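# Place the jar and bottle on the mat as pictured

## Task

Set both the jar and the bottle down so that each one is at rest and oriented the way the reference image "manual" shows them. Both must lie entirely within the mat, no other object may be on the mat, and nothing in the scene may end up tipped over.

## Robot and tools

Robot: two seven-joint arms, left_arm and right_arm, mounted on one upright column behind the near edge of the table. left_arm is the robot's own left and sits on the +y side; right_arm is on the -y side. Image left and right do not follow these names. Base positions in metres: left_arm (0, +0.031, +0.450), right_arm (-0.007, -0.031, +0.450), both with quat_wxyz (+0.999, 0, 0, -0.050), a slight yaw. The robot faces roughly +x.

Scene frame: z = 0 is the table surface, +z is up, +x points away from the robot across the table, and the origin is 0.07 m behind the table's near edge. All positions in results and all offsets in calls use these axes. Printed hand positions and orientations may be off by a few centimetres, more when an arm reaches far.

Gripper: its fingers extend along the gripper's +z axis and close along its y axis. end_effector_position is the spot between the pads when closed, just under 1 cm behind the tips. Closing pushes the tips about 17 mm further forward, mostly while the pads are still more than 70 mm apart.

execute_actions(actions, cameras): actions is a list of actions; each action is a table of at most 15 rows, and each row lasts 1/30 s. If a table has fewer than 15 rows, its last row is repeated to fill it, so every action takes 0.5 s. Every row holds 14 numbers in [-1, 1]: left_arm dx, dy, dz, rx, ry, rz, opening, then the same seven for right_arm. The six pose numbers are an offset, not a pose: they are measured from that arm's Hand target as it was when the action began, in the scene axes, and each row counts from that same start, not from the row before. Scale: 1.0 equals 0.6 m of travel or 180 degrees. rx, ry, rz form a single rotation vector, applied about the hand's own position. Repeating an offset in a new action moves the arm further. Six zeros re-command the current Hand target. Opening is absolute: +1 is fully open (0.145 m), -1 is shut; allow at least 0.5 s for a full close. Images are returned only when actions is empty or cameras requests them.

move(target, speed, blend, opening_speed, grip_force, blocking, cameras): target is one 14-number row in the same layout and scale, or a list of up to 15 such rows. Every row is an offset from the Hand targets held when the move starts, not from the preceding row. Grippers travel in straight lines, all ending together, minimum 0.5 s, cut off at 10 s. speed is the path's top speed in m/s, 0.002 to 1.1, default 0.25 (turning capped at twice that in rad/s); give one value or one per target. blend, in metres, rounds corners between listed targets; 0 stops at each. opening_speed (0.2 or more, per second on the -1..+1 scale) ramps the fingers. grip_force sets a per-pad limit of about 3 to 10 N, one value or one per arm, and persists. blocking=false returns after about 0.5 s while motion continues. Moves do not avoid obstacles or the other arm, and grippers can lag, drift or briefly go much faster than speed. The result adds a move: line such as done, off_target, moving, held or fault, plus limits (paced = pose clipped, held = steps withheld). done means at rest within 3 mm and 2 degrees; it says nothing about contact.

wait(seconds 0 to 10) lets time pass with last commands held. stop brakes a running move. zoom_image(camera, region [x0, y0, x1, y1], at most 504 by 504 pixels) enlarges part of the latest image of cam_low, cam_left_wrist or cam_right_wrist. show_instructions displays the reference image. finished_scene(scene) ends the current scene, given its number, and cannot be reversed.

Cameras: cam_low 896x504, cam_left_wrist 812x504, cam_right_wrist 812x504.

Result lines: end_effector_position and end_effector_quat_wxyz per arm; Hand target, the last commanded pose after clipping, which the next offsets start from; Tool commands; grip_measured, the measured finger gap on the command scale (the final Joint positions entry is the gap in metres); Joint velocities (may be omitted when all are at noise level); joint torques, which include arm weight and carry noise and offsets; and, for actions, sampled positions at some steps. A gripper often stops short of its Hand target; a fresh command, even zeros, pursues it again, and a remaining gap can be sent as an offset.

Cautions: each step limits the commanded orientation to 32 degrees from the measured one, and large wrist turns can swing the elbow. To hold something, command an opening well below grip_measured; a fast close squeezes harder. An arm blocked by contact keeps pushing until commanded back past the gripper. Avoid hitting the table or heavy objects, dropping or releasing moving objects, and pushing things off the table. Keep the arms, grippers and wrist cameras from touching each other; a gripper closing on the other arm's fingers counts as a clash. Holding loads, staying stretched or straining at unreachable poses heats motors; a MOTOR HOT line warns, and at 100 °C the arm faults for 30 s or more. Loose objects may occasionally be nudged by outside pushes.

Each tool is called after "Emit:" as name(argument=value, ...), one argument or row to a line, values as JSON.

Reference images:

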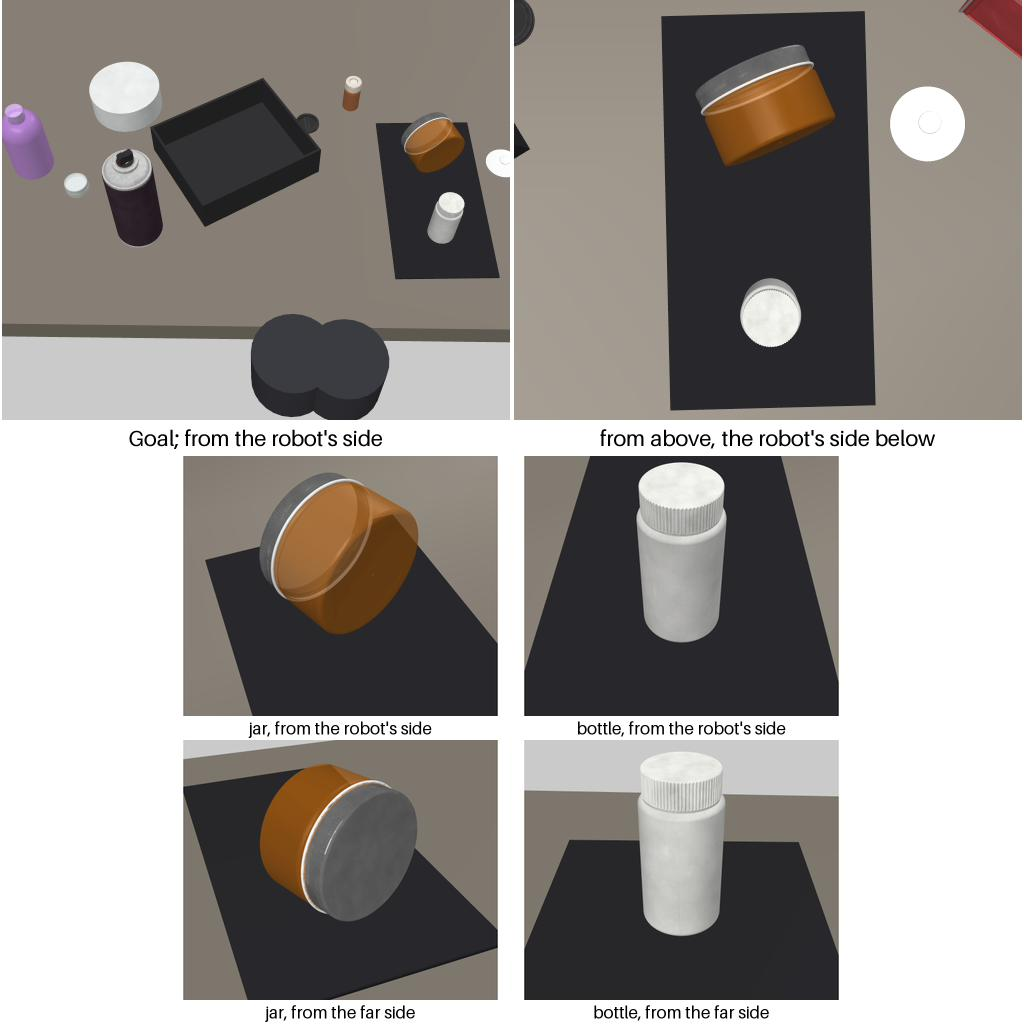

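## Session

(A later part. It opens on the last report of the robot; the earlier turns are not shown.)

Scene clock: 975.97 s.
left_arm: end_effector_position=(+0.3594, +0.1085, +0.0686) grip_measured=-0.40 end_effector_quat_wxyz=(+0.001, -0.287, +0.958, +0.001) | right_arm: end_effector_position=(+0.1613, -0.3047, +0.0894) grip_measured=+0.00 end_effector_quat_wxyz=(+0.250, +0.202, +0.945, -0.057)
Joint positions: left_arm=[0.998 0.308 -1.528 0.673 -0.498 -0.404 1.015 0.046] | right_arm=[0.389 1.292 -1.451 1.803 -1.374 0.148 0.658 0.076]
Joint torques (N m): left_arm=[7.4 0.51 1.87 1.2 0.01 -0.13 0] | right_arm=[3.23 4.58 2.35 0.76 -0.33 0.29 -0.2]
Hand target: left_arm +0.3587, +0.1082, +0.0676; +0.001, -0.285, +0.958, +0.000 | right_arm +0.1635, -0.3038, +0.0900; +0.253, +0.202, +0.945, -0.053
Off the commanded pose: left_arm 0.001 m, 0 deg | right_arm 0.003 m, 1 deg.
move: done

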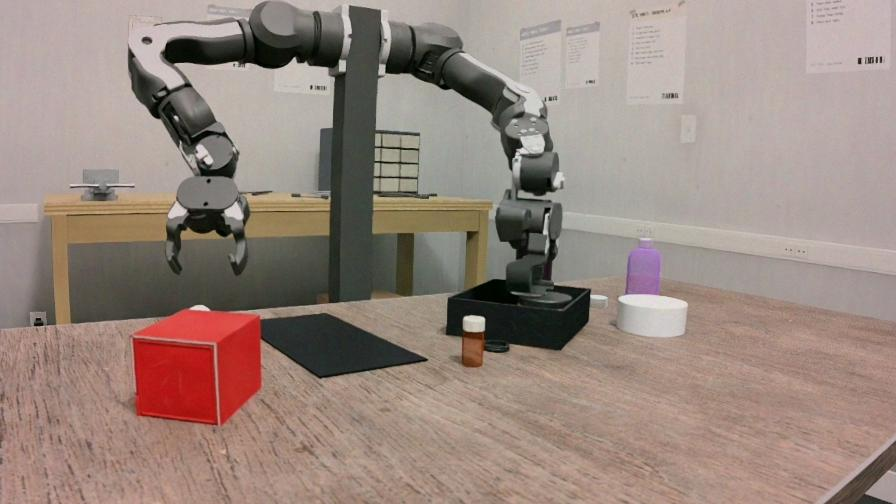

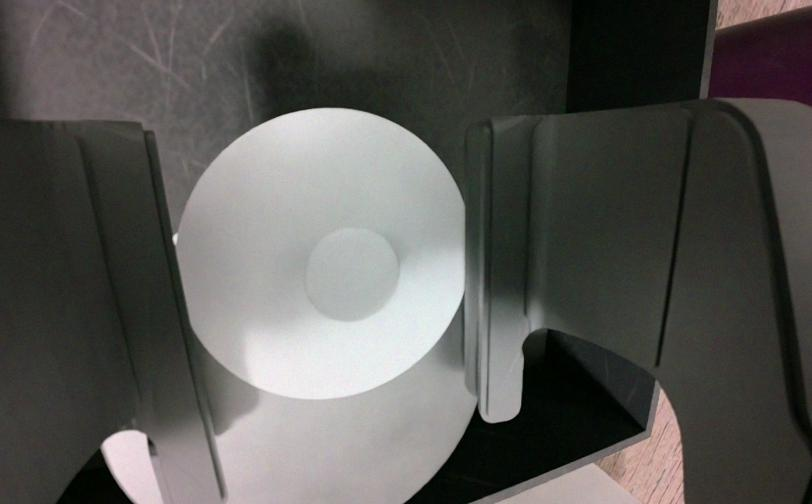

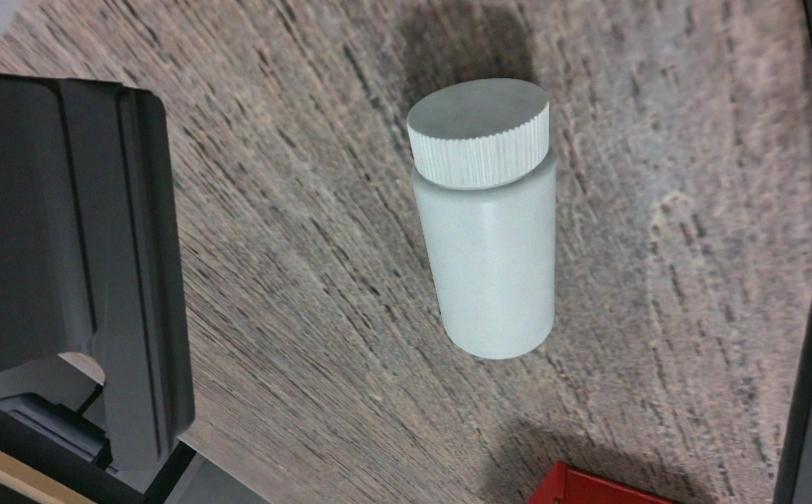

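Emit:
move(
  target=[0, 0, 0, 0, 0, 0, -1, 0.0458, -0.0287, -0.1092, 0, 0, 0, 0.0],
  speed=0.12,
  grip_force=[6, 8],
  cameras=["all"],
)

Scene clock: 999.90 s.
left_arm: end_effector_position=(+0.3595, +0.1086, +0.0685) grip_measured=-0.81 end_effector_quat_wxyz=(+0.001, -0.287, +0.958, +0.001) | right_arm: end_effector_position=(+0.1898, -0.3211, +0.0239) grip_measured=+0.00 end_effector_quat_wxyz=(+0.252, +0.203, +0.944, -0.056)
Joint positions: left_arm=[0.998 0.308 -1.528 0.672 -0.499 -0.404 1.015 0.014] | right_arm=[0.395 1.015 -1.451 1.335 -1.38 0.111 0.466 0.076]
Joint torques (N m): left_arm=[7.4 0.49 1.89 1.2 0.01 -0.13 0] | right_arm=[4.23 5.05 2.04 0.54 -0.28 0.14 -0.2]
Hand target: left_arm +0.3587, +0.1083, +0.0675; +0.001, -0.285, +0.958, +0.000 | right_arm +0.1910, -0.3210, +0.0245; +0.253, +0.201, +0.945, -0.053
Off the commanded pose: left_arm 0.001 m, 0 deg | right_arm 0.001 m, 0 deg.
grip_force (N): 6, 8
move: done

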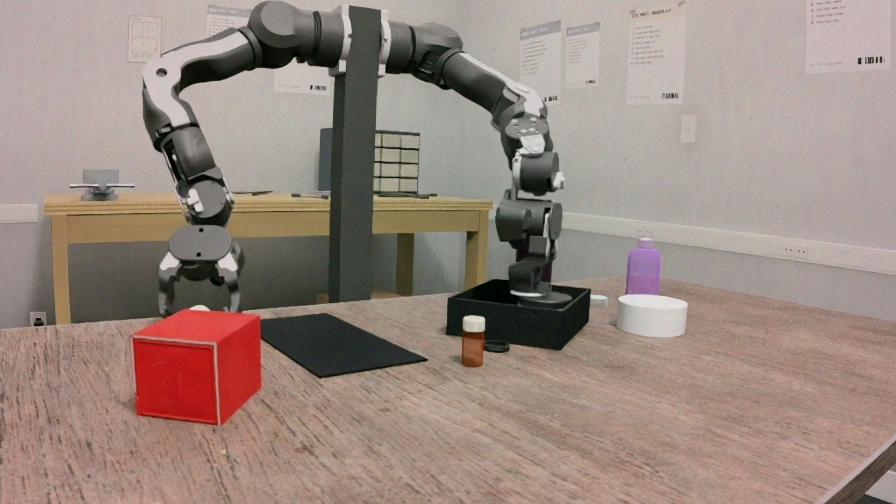

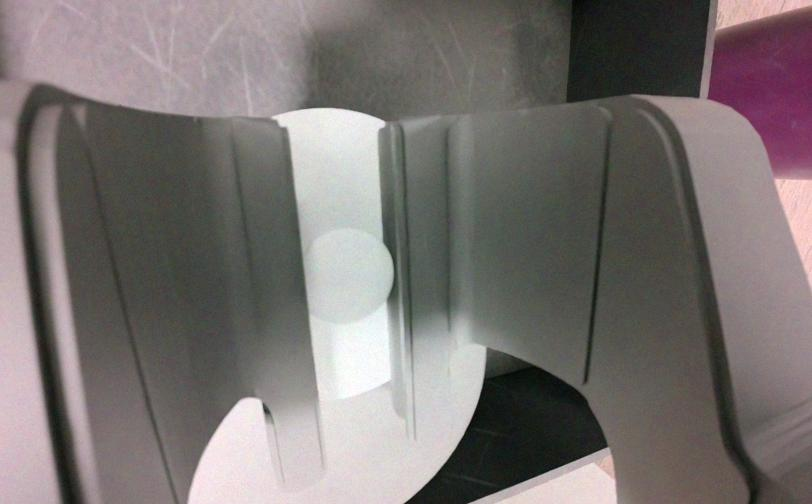

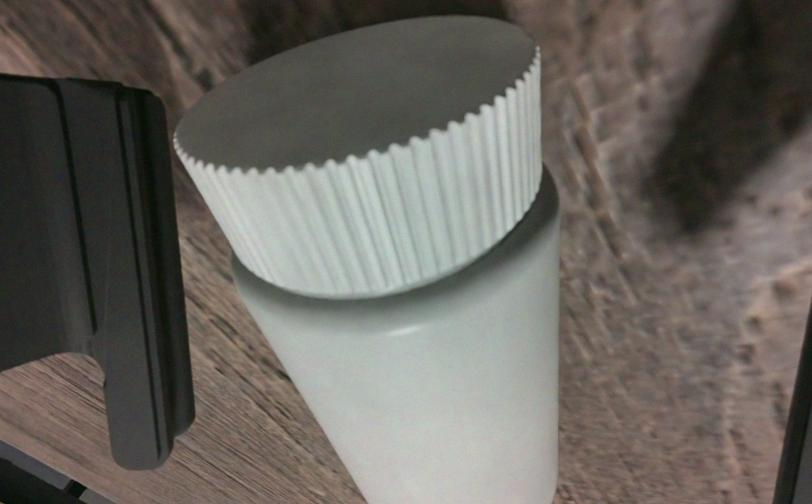

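Emit:
move(
  target=[
    [0, 0, 0.117, 0, 0, 0, -1, 0, 0, 0, 0, 0, 0, -1],
    [-0.2645, -0.0305, 0.0875, 0, 0, 0, -1, 0, 0, 0.133, 0, 0, 0, -1],
  ],
  speed=0.2,
  cameras=["all"],
)

Scene clock: 1059.90 s.
left_arm: end_effector_position=(+0.1994, +0.0885, +0.1200) grip_measured=-0.81 end_effector_quat_wxyz=(-0.001, -0.284, +0.959, -0.003) | right_arm: end_effector_position=(+0.1911, -0.3206, +0.1040) grip_measured=-0.51 end_effector_quat_wxyz=(+0.255, +0.201, +0.945, -0.051)
Joint positions: left_arm=[0.852 0.749 -1.567 1.874 -0.567 0.314 1.265 0.014] | right_arm=[0.514 1.307 -1.445 1.748 -1.315 0.026 0.607 0.037]
Joint torques (N m): left_arm=[5.13 1.46 2.77 2.35 0.05 0.07 0.27] | right_arm=[3.81 4.76 2.56 0.99 -0.19 0.13 0.26]
Hand target: left_arm +0.2001, +0.0899, +0.1201; +0.001, -0.285, +0.958, +0.000 | right_arm +0.1910, -0.3210, +0.1043; +0.253, +0.202, +0.945, -0.053
Off the commanded pose: left_arm 0.002 m, 0 deg | right_arm 0.001 m, 0 deg.
grip_force (N): 6, 8
move: done

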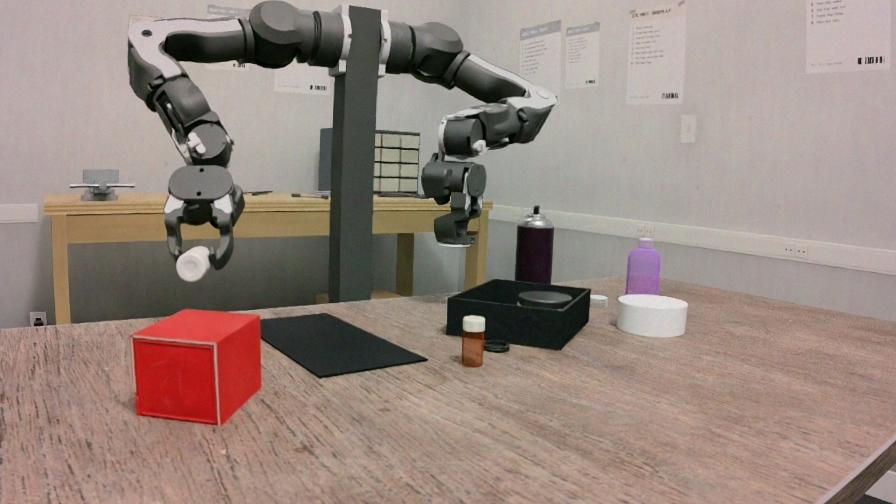

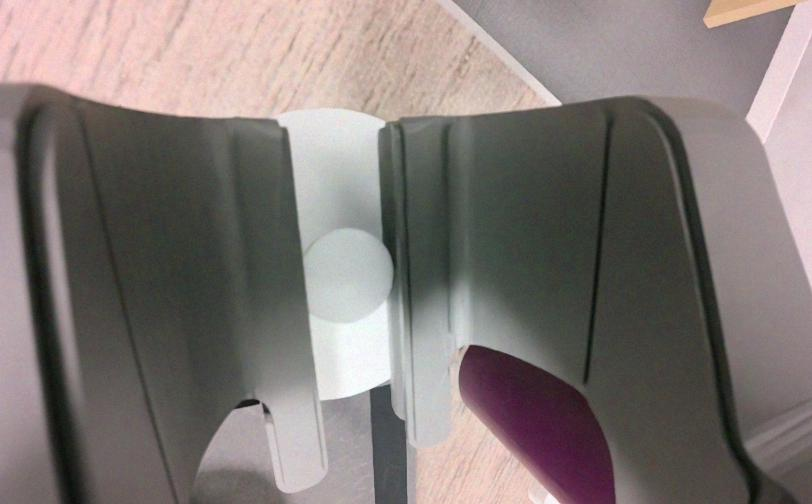

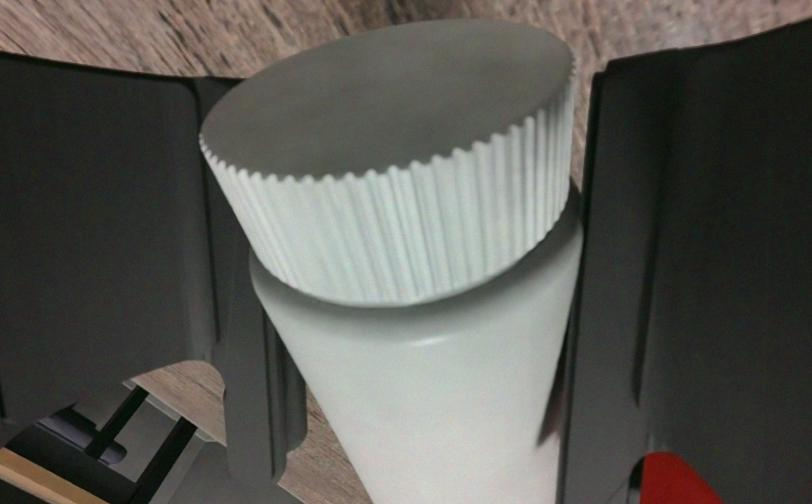

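Emit:
move(
  target=[
    [-0.1, 0.117, 0, 0, 0, 0, -1, 0.0233, 0.235, 0.0428, 0.5239, 0.1697, -0.409, -1],
    [-0.1, 0.117, -0.1727, 0, 0, 0, -1, 0.0233, 0.235, 0.0428, 0.5239, 0.1697, -0.409, -1],
  ],
  speed=[0.25, 0.1],
  cameras=["all"],
)

Scene clock: 1153.57 s.
left_arm: end_effector_position=(+0.1401, +0.1602, +0.0165) grip_measured=-0.81 end_effector_quat_wxyz=(+0.001, -0.287, +0.958, +0.002) | right_arm: end_effector_position=(+0.2024, -0.1791, +0.1289) grip_measured=-0.51 end_effector_quat_wxyz=(-0.253, +0.750, +0.435, +0.429)
Joint positions: left_arm=[0.433 0.869 -1.568 1.632 -0.804 0.201 0.842 0.014] | right_arm=[0.383 1.155 -1.26 1.499 0.746 -0.352 0.491 0.037]
Joint torques (N m): left_arm=[2.76 2.91 1.61 2.66 0.04 -0.14 0] | right_arm=[4 4.47 3.14 0.72 0.27 -0.56 -0.22]
Hand target: left_arm +0.1400, +0.1601, +0.0165; +0.001, -0.285, +0.958, +0.000 | right_arm +0.2050, -0.1799, +0.1300; -0.250, +0.750, +0.433, +0.433
Off the commanded pose: left_arm 0.000 m, 0 deg | right_arm 0.003 m, 1 deg.
grip_force (N): 6, 8
move: done

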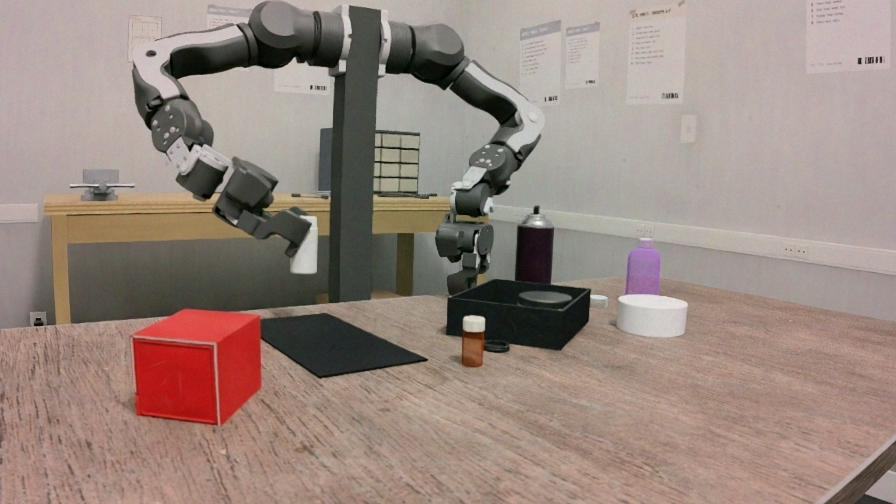

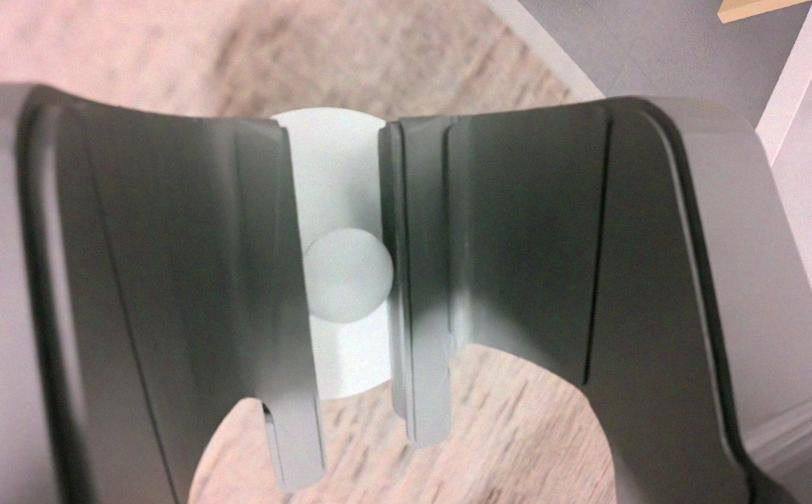

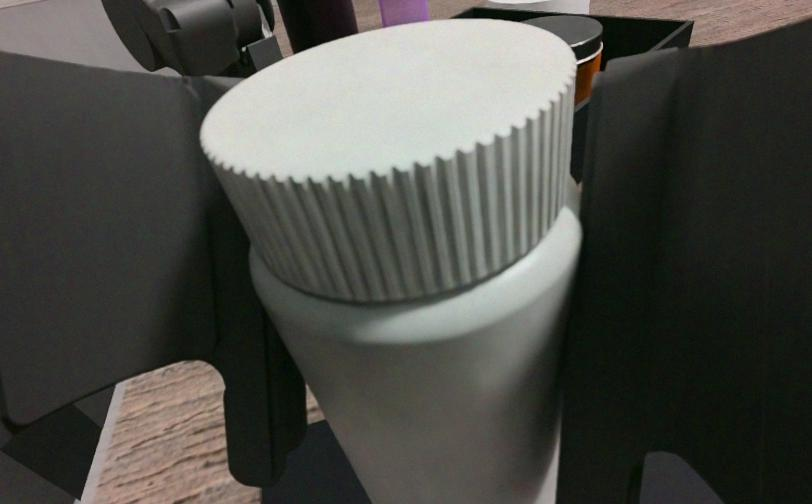

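Emit:
move(
  target=[0, 0, -0.006, 0, 0, 0, -1, 0.0033, 0.0248, -0.1217, 0, 0, 0, -1],
  speed=0.12,
  cameras=["all"],
)

Scene clock: 1167.50 s.
left_arm: end_effector_position=(+0.1408, +0.1608, +0.0137) grip_measured=-0.81 end_effector_quat_wxyz=(+0.001, -0.287, +0.958, +0.002) | right_arm: end_effector_position=(+0.2084, -0.1648, +0.0572) grip_measured=-0.51 end_effector_quat_wxyz=(-0.248, +0.751, +0.430, +0.435)
Joint positions: left_arm=[0.431 0.862 -1.568 1.614 -0.804 0.197 0.833 0.014] | right_arm=[0.333 0.847 -1.267 1.099 0.655 -0.496 0.489 0.037]
Joint torques (N m): left_arm=[2.31 2.25 1.37 2.11 0.03 -0.14 -0.05] | right_arm=[4.13 4.42 1.78 0.7 0.11 -0.55 0.22]
Hand target: left_arm +0.1399, +0.1600, +0.0128; +0.000, -0.285, +0.958, +0.000 | right_arm +0.2070, -0.1651, +0.0569; -0.249, +0.750, +0.433, +0.433
Off the commanded pose: left_arm 0.001 m, 0 deg | right_arm 0.001 m, 0 deg.
grip_force (N): 6, 8
move: done

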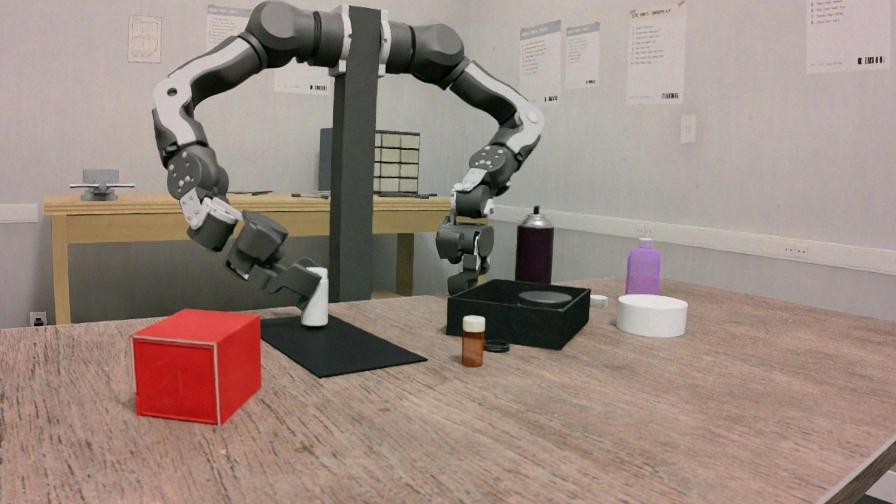

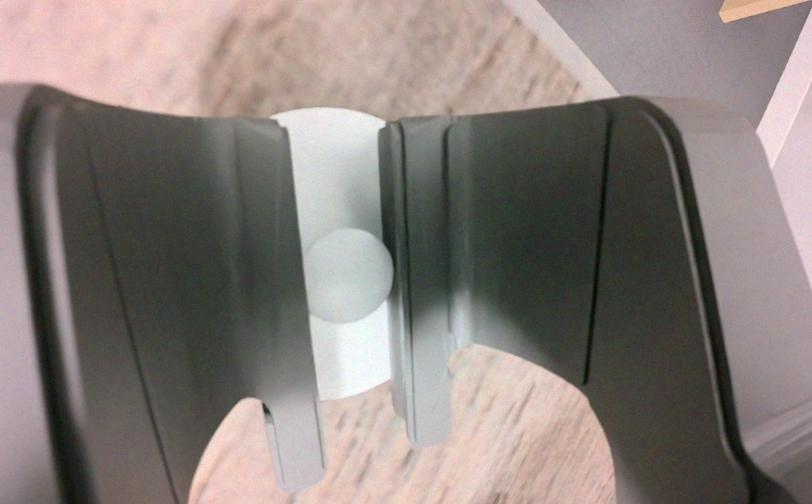

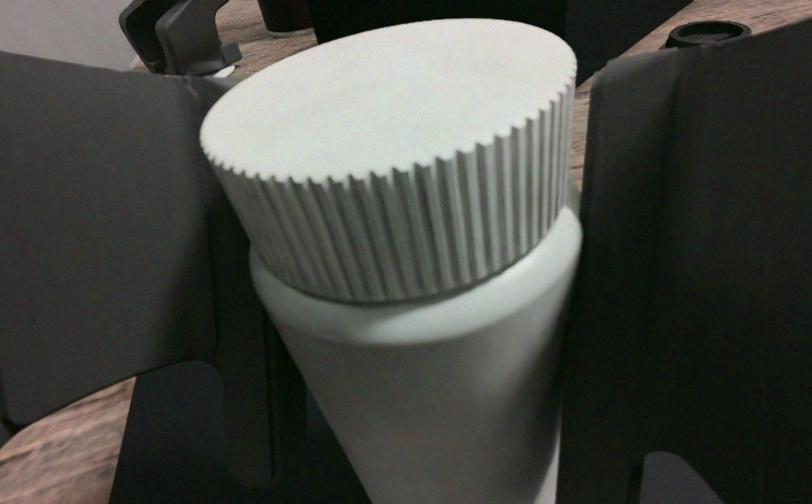

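Emit:
zoom_image(
  camera="cam_low",
  region=[250, 255, 440, 385],
)

Scaled by 2.653.

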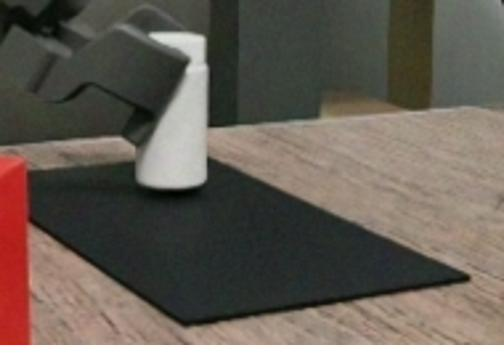

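Emit:
move(
  target=[0, 0, 0, 0, 0, 0, -0.4, 0, 0, -0.0108, 0, 0, 0, -1],
  speed=0.04,
  cameras=["cam_left_wrist"],
)

Scene clock: 1176.77 s.
left_arm: end_effector_position=(+0.1409, +0.1607, +0.0134) grip_measured=-0.40 end_effector_quat_wxyz=(+0.002, -0.287, +0.958, +0.001) | right_arm: end_effector_position=(+0.2096, -0.1654, +0.0527) grip_measured=-0.51 end_effector_quat_wxyz=(-0.247, +0.749, +0.430, +0.439)
Joint positions: left_arm=[0.43 0.861 -1.568 1.613 -0.805 0.197 0.832 0.045] | right_arm=[0.333 0.822 -1.267 1.052 0.655 -0.526 0.499 0.037]
Joint torques (N m): left_arm=[2.41 2.44 1.37 2.36 0.04 -0.14 0] | right_arm=[4.05 3.73 1.21 0.38 0.1 -0.27 0.19]
Hand target: left_arm +0.1400, +0.1601, +0.0128; +0.001, -0.285, +0.958, +0.000 | right_arm +0.2070, -0.1651, +0.0505; -0.249, +0.750, +0.433, +0.433
Off the commanded pose: left_arm 0.001 m, 0 deg | right_arm 0.003 m, 1 deg.
grip_force (N): 6, 8
move: done
Images, in order (width x height): cam_left_wrist 812x504.

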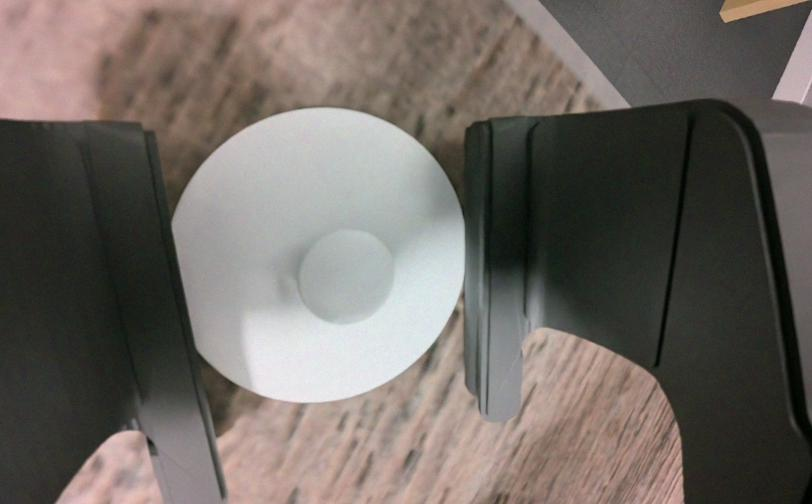

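Emit:
move(
  target=[
    [0, 0, 0.212, 0, 0, 0, 0.2138, 0.0043, 0, 0.0037, 0, 0, 0, -1],
    [0.3123, -0.141, 0.1482, 0.1365, -0.2094, 0, 0.2138, 0.0043, 0, 0.0037, 0, 0, 0, 0.0],
    [0.3123, -0.141, 0.1482, 0.1365, -0.2094, 0, 0.2138, -0.0533, -0.1005, 0.0703, 0, 0, 0, 0.0],
  ],
  speed=[0.2, 0.3, 0.1],
  opening_speed=1.2,
  cameras=["all"],
)

Scene clock: 1319.03 s.
left_arm: end_effector_position=(+0.3264, +0.0764, +0.1013) grip_measured=+0.21 end_effector_quat_wxyz=(+0.365, -0.267, +0.885, +0.110) | right_arm: end_effector_position=(+0.1763, -0.2270, +0.0926) grip_measured=+0.00 end_effector_quat_wxyz=(-0.245, +0.752, +0.432, +0.434)
Joint positions: left_arm=[0.776 0.29 -1.567 1.283 -1.41 0.454 1.449 0.091] | right_arm=[0.283 1.118 -1.267 1.211 0.769 -0.621 0.588 0.076]
Joint torques (N m): left_arm=[6.34 -0.46 2.29 2.3 -0.33 -0.09 -0.01] | right_arm=[3.13 5.18 1.91 0.59 0.25 -0.5 0.23]
Hand target: left_arm +0.3273, +0.0755, +0.1018; +0.367, -0.264, +0.885, +0.109 | right_arm +0.1751, -0.2254, +0.0927; -0.249, +0.750, +0.433, +0.433
Off the commanded pose: left_arm 0.001 m, 0 deg | right_arm 0.002 m, 1 deg.
grip_force (N): 6, 8
move: done

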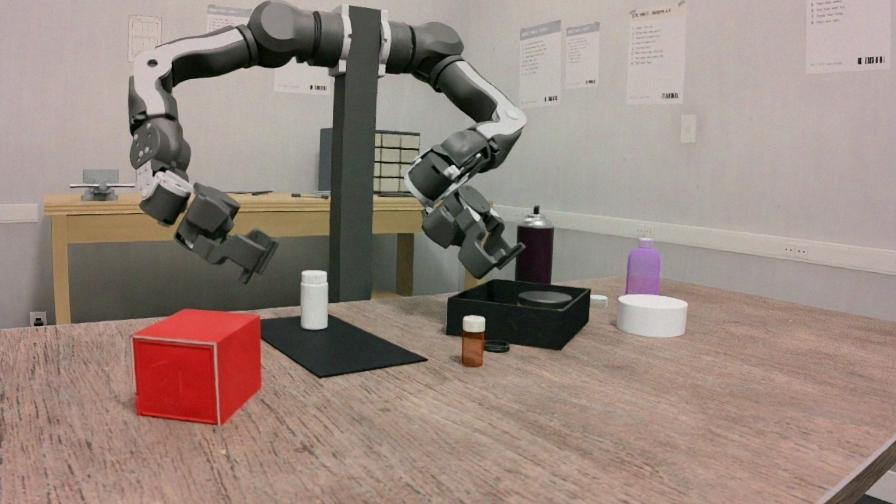

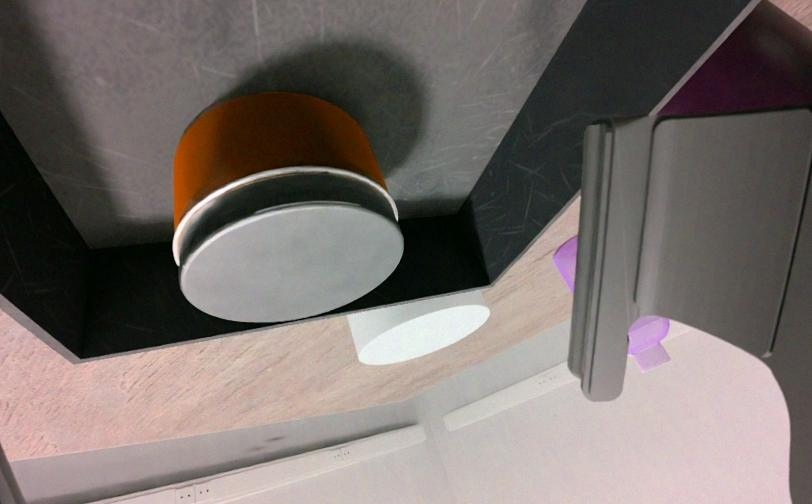

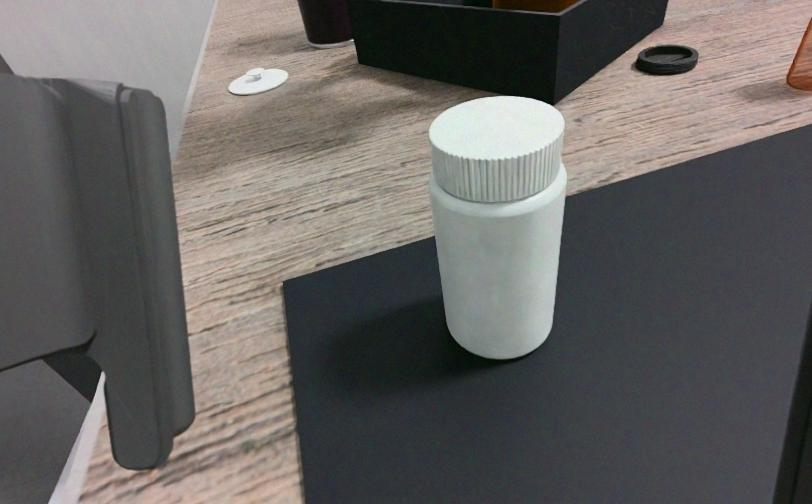

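Emit:
move(
  target=[
    [0.1012, 0.0692, -0.113, 0, 0, 0, 0.2138, 0, 0, 0.167, 0, 0, 0, 0.0],
    [0.1012, 0.0692, -0.113, 0, 0, 0, -1, 0.0415, -0.0243, 0.2622, -0.3547, -0.0839, 0.4331, 0.0],
    [0.1012, 0.0692, 0.037, 0, 0, 0, -1, 0.0415, -0.0243, 0.2622, -0.3547, -0.0839, 0.4331, 0.0],
  ],
  speed=[0.12, 0.35, 0.12],
  grip_force=[10, 8],
  opening_speed=1.5,
  cameras=["all"],
)

Scene clock: 1352.03 s.
left_arm: end_effector_position=(+0.3881, +0.1166, +0.1235) grip_measured=+0.05 end_effector_quat_wxyz=(+0.367, -0.264, +0.885, +0.107) | right_arm: end_effector_position=(+0.2008, -0.2392, +0.2506) grip_measured=+0.00 end_effector_quat_wxyz=(+0.002, +0.289, +0.957, +0.005)
Joint positions: left_arm=[0.891 0.38 -1.493 1.167 -1.283 0.267 1.266 0.079] | right_arm=[1.065 1.235 -1.167 1.991 -0.181 -0.361 1.554 0.076]
Joint torques (N m): left_arm=[7.32 0.49 2.77 2.17 -0.28 0.01 0.25] | right_arm=[5.13 2.25 2.84 0.38 -0.12 -0.08 0.26]
Hand target: left_arm +0.3880, +0.1170, +0.1239; +0.367, -0.264, +0.885, +0.109 | right_arm +0.1999, -0.2400, +0.2499; +0.000, +0.287, +0.958, +0.001
Off the commanded pose: left_arm 0.001 m, 0 deg | right_arm 0.001 m, 1 deg.
grip_force (N): 10, 8
move: done

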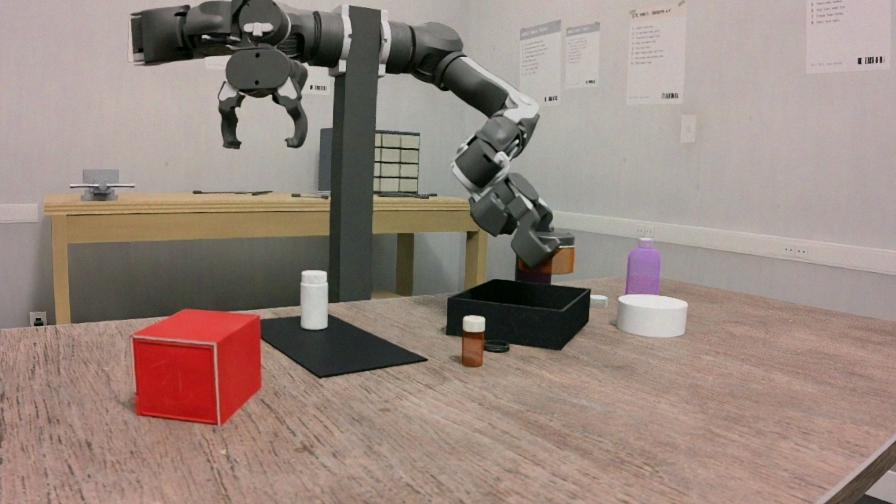

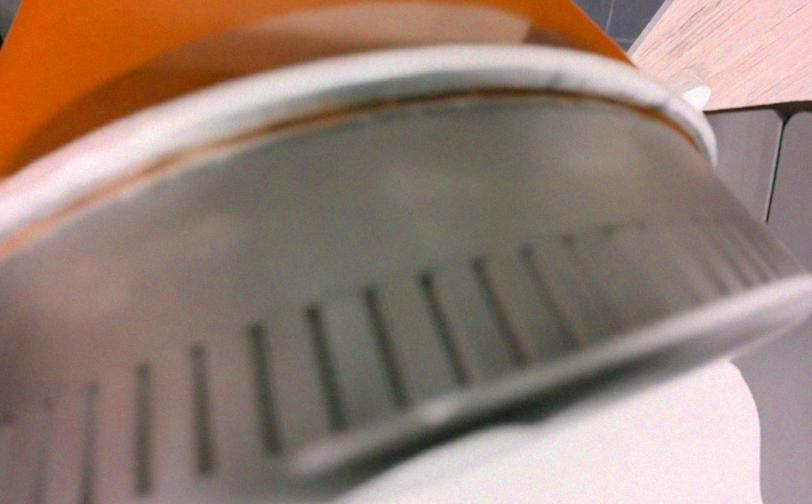

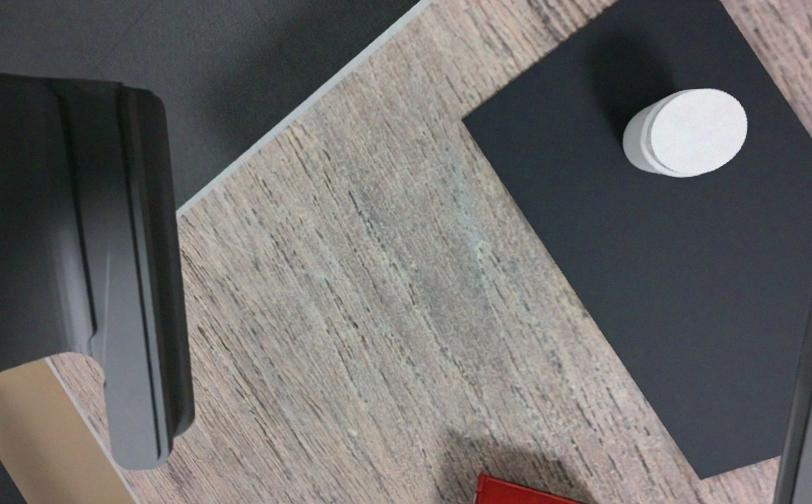

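Emit:
move(
  target=[
    [-0.3383, -0.195, 0.0102, -0.3659, 0.3462, 0.1165, -1, 0, 0, 0, 0, 0, 0, 0.0],
    [-0.3383, -0.195, -0.1032, -0.3659, 0.3462, 0.1165, -1, 0, 0, 0, 0, 0, 0, 0.0],
  ],
  speed=[0.3, 0.12],
  cameras=["all"],
)

Scene clock: 1400.77 s.
left_arm: end_effector_position=(+0.1840, +0.0012, +0.0611) grip_measured=+0.05 end_effector_quat_wxyz=(-0.332, -0.463, +0.800, -0.188) | right_arm: end_effector_position=(+0.2008, -0.2392, +0.2506) grip_measured=+0.00 end_effector_quat_wxyz=(+0.002, +0.289, +0.957, +0.005)
Joint positions: left_arm=[0.314 0.364 -0.811 1.197 -0.279 -0.153 1.219 0.079] | right_arm=[1.065 1.235 -1.167 1.991 -0.181 -0.361 1.554 0.076]
Joint velocities: left_arm=[0.055 -0.099 -0.007 -0.007 -0.037 -0.037 -0.154 0] | right_arm=[within noise]
Joint torques (N m): left_arm=[4.65 0.36 2.13 3.44 0.47 -0.25 -0.01] | right_arm=[5.13 2.28 2.82 0.38 -0.12 -0.08 0.26]
Hand target: left_arm +0.1852, +0.0001, +0.0620; -0.331, -0.462, +0.800, -0.192 | right_arm +0.1999, -0.2400, +0.2499; +0.000, +0.287, +0.958, +0.001
Off the commanded pose: left_arm 0.002 m, 0 deg | right_arm 0.001 m, 1 deg.
grip_force (N): 10, 8
move: done

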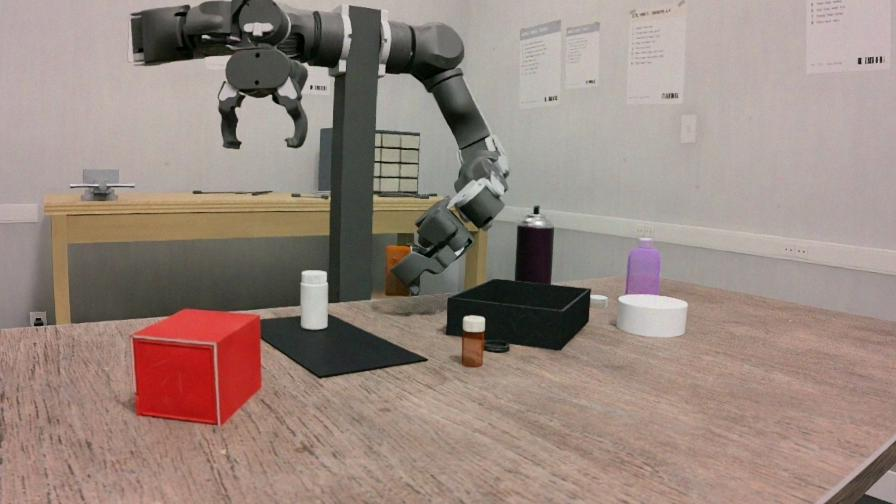

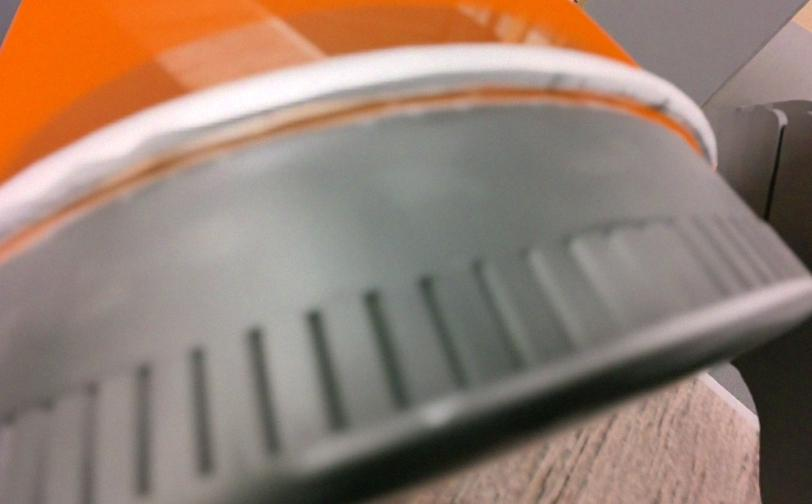

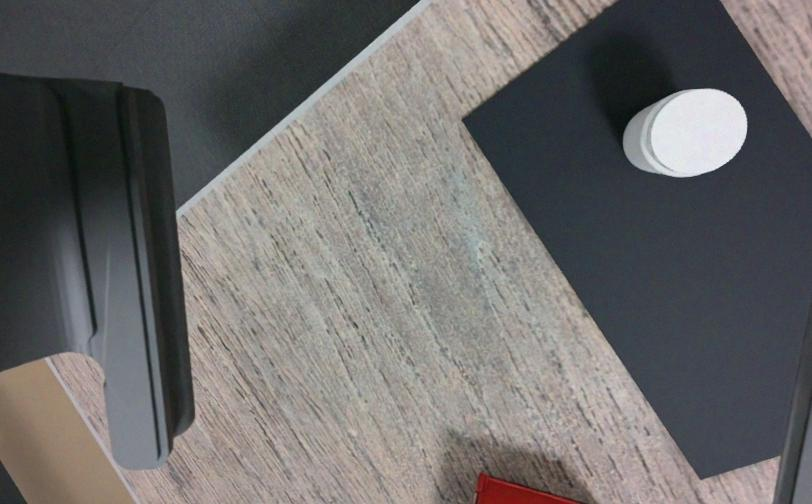

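Emit:
zoom_image(
  camera="cam_low",
  region=[330, 200, 520, 340],
)

Scaled by 2.653.

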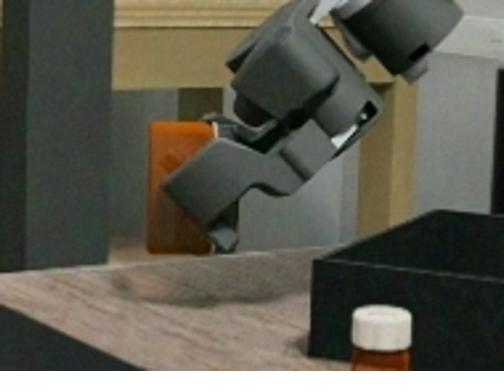

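Emit:
move(
  target=[0, 0, -0.0267, 0, 0, 0, -1, 0, 0, 0, 0, 0, 0, 0.0],
  speed=0.06,
  cameras=["cam_low"],
)

Emit:
zoom_image(
  camera="cam_low",
  region=[330, 200, 520, 340],
)

Scene clock: 1408.57 s.
left_arm: end_effector_position=(+0.1828, +0.0012, +0.0448) grip_measured=+0.05 end_effector_quat_wxyz=(-0.332, -0.463, +0.800, -0.187) | right_arm: end_effector_position=(+0.2008, -0.2392, +0.2506) grip_measured=+0.00 end_effector_quat_wxyz=(+0.002, +0.289, +0.957, +0.005)
Joint positions: left_arm=[0.315 0.325 -0.811 1.095 -0.308 -0.22 1.19 0.079] | right_arm=[1.065 1.235 -1.167 1.991 -0.181 -0.361 1.554 0.076]
Joint torques (N m): left_arm=[5.24 0.15 2.13 3.1 0.47 -0.29 -0.01] | right_arm=[5.13 2.25 2.82 0.4 -0.13 -0.08 0.27]
Hand target: left_arm +0.1851, +0.0000, +0.0460; -0.331, -0.462, +0.801, -0.192 | right_arm +0.1999, -0.2400, +0.2499; +0.000, +0.287, +0.958, +0.001
Off the commanded pose: left_arm 0.003 m, 1 deg | right_arm 0.001 m, 1 deg.
grip_force (N): 10, 8
move: done
Images, in order (width x height): cam_low 896x504.

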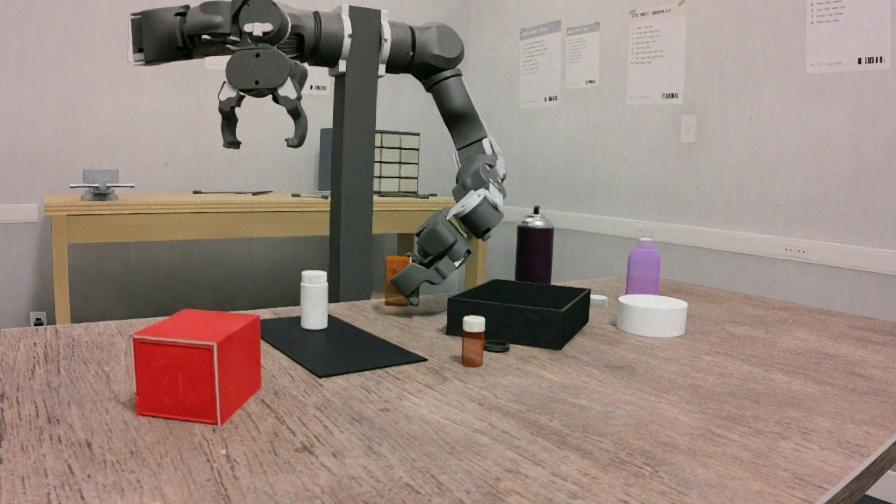

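Scaled by 2.653.

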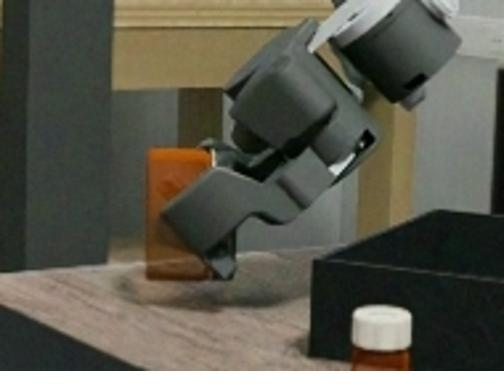

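Emit:
move(
  target=[0, 0, -0.0092, 0, 0, 0, -1, 0, 0, 0, 0, 0, 0, 0.0],
  speed=0.03,
  cameras=["cam_low"],
)

Emit:
zoom_image(
  camera="cam_low",
  region=[330, 200, 520, 340],
)

Scene clock: 1413.57 s.
left_arm: end_effector_position=(+0.1825, +0.0013, +0.0392) grip_measured=+0.05 end_effector_quat_wxyz=(-0.333, -0.463, +0.800, -0.187) | right_arm: end_effector_position=(+0.2008, -0.2392, +0.2506) grip_measured=+0.00 end_effector_quat_wxyz=(+0.002, +0.289, +0.957, +0.005)
Joint positions: left_arm=[0.317 0.311 -0.811 1.057 -0.318 -0.244 1.179 0.079] | right_arm=[1.065 1.235 -1.167 1.991 -0.181 -0.361 1.554 0.076]
Joint torques (N m): left_arm=[5.39 0.09 2.11 2.99 0.43 -0.28 -0.01] | right_arm=[5.16 2.31 2.82 0.42 -0.13 -0.09 0.26]
Hand target: left_arm +0.1851, +0.0001, +0.0404; -0.331, -0.462, +0.800, -0.192 | right_arm +0.1999, -0.2400, +0.2499; +0.000, +0.287, +0.958, +0.001
Off the commanded pose: left_arm 0.003 m, 1 deg | right_arm 0.001 m, 1 deg.
grip_force (N): 10, 8
move: done
Images, in order (width x height): cam_low 896x504.

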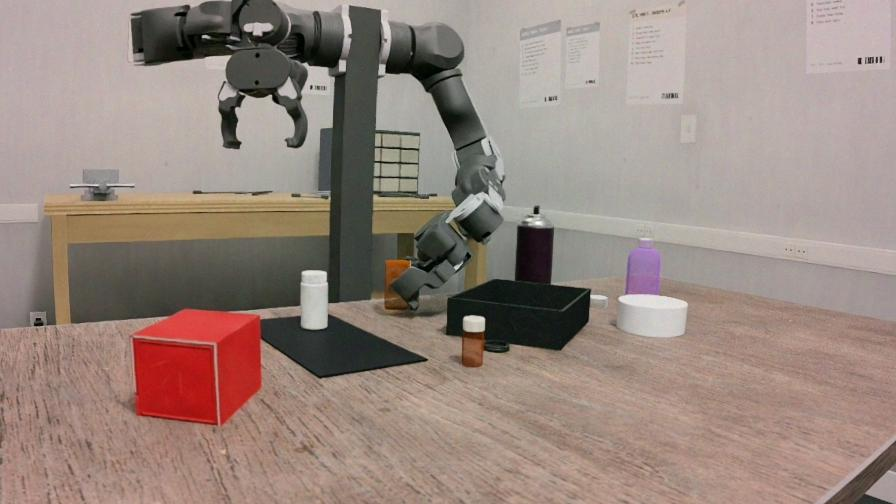

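Scaled by 2.653.

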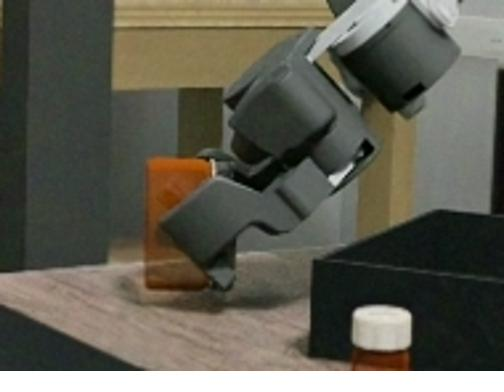

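Emit:
move(
  target=[0, 0, -0.005, 0, 0, 0, -1, 0, 0, 0, 0, 0, 0, 0.0],
  speed=0.03,
  cameras=[],
)

Emit:
move(
  target=[0, 0, -0.004, 0, 0, 0, -1, 0, 0, 0, 0, 0, 0, 0.0],
  speed=0.03,
  cameras=["cam_low"],
)

Emit:
zoom_image(
  camera="cam_low",
  region=[330, 200, 520, 340],
)

Scene clock: 1418.20 s.
left_arm: end_effector_position=(+0.1825, +0.0012, +0.0363) grip_measured=+0.05 end_effector_quat_wxyz=(-0.333, -0.462, +0.800, -0.187) | right_arm: end_effector_position=(+0.2008, -0.2392, +0.2506) grip_measured=+0.00 end_effector_quat_wxyz=(+0.002, +0.289, +0.957, +0.005)
Joint positions: left_arm=[0.319 0.303 -0.811 1.037 -0.323 -0.257 1.173 0.079] | right_arm=[1.065 1.235 -1.167 1.991 -0.181 -0.361 1.554 0.076]
Joint torques (N m): left_arm=[5.47 0.04 2.13 2.95 0.47 -0.29 -0.01] | right_arm=[5.13 2.23 2.86 0.38 -0.13 -0.07 0.25]
Hand target: left_arm +0.1852, +0.0000, +0.0375; -0.331, -0.462, +0.801, -0.192 | right_arm +0.1999, -0.2400, +0.2499; +0.000, +0.287, +0.958, +0.001
Off the commanded pose: left_arm 0.003 m, 1 deg | right_arm 0.001 m, 1 deg.
grip_force (N): 10, 8
move: done
No camera images: "cameras" was empty.

Scene clock: 1418.90 s.
left_arm: end_effector_position=(+0.1824, +0.0012, +0.0339) grip_measured=+0.05 end_effector_quat_wxyz=(-0.333, -0.462, +0.800, -0.187) | right_arm: end_effector_position=(+0.2008, -0.2392, +0.2506) grip_measured=+0.00 end_effector_quat_wxyz=(+0.002, +0.289, +0.957, +0.005)
Joint positions: left_arm=[0.32 0.297 -0.811 1.019 -0.328 -0.268 1.167 0.079] | right_arm=[1.065 1.235 -1.167 1.991 -0.181 -0.361 1.554 0.076]
Joint torques (N m): left_arm=[5.45 0.04 2.1 2.92 0.45 -0.3 -0.01] | right_arm=[5.13 2.28 2.84 0.42 -0.12 -0.09 0.27]
Hand target: left_arm +0.1852, +0.0000, +0.0351; -0.331, -0.462, +0.801, -0.192 | right_arm +0.1999, -0.2400, +0.2499; +0.000, +0.287, +0.958, +0.001
Off the commanded pose: left_arm 0.003 m, 1 deg | right_arm 0.001 m, 1 deg.
grip_force (N): 10, 8
move: done
Images, in order (width x height): cam_low 896x504.

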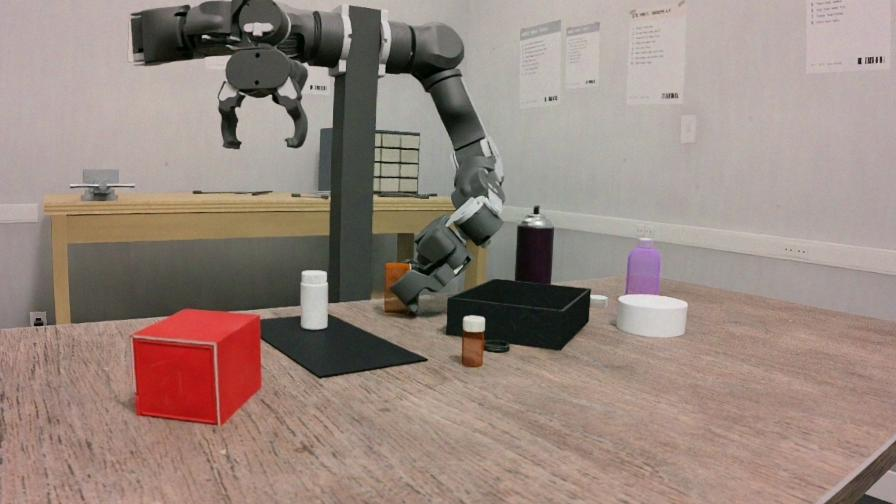

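Scaled by 2.653.

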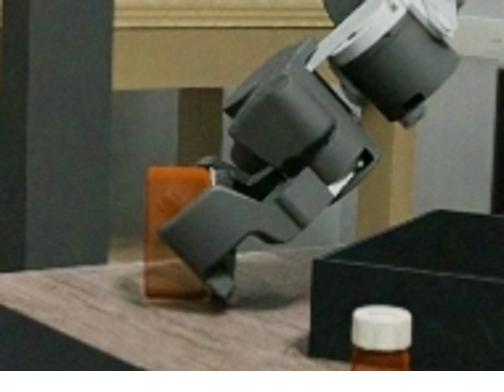

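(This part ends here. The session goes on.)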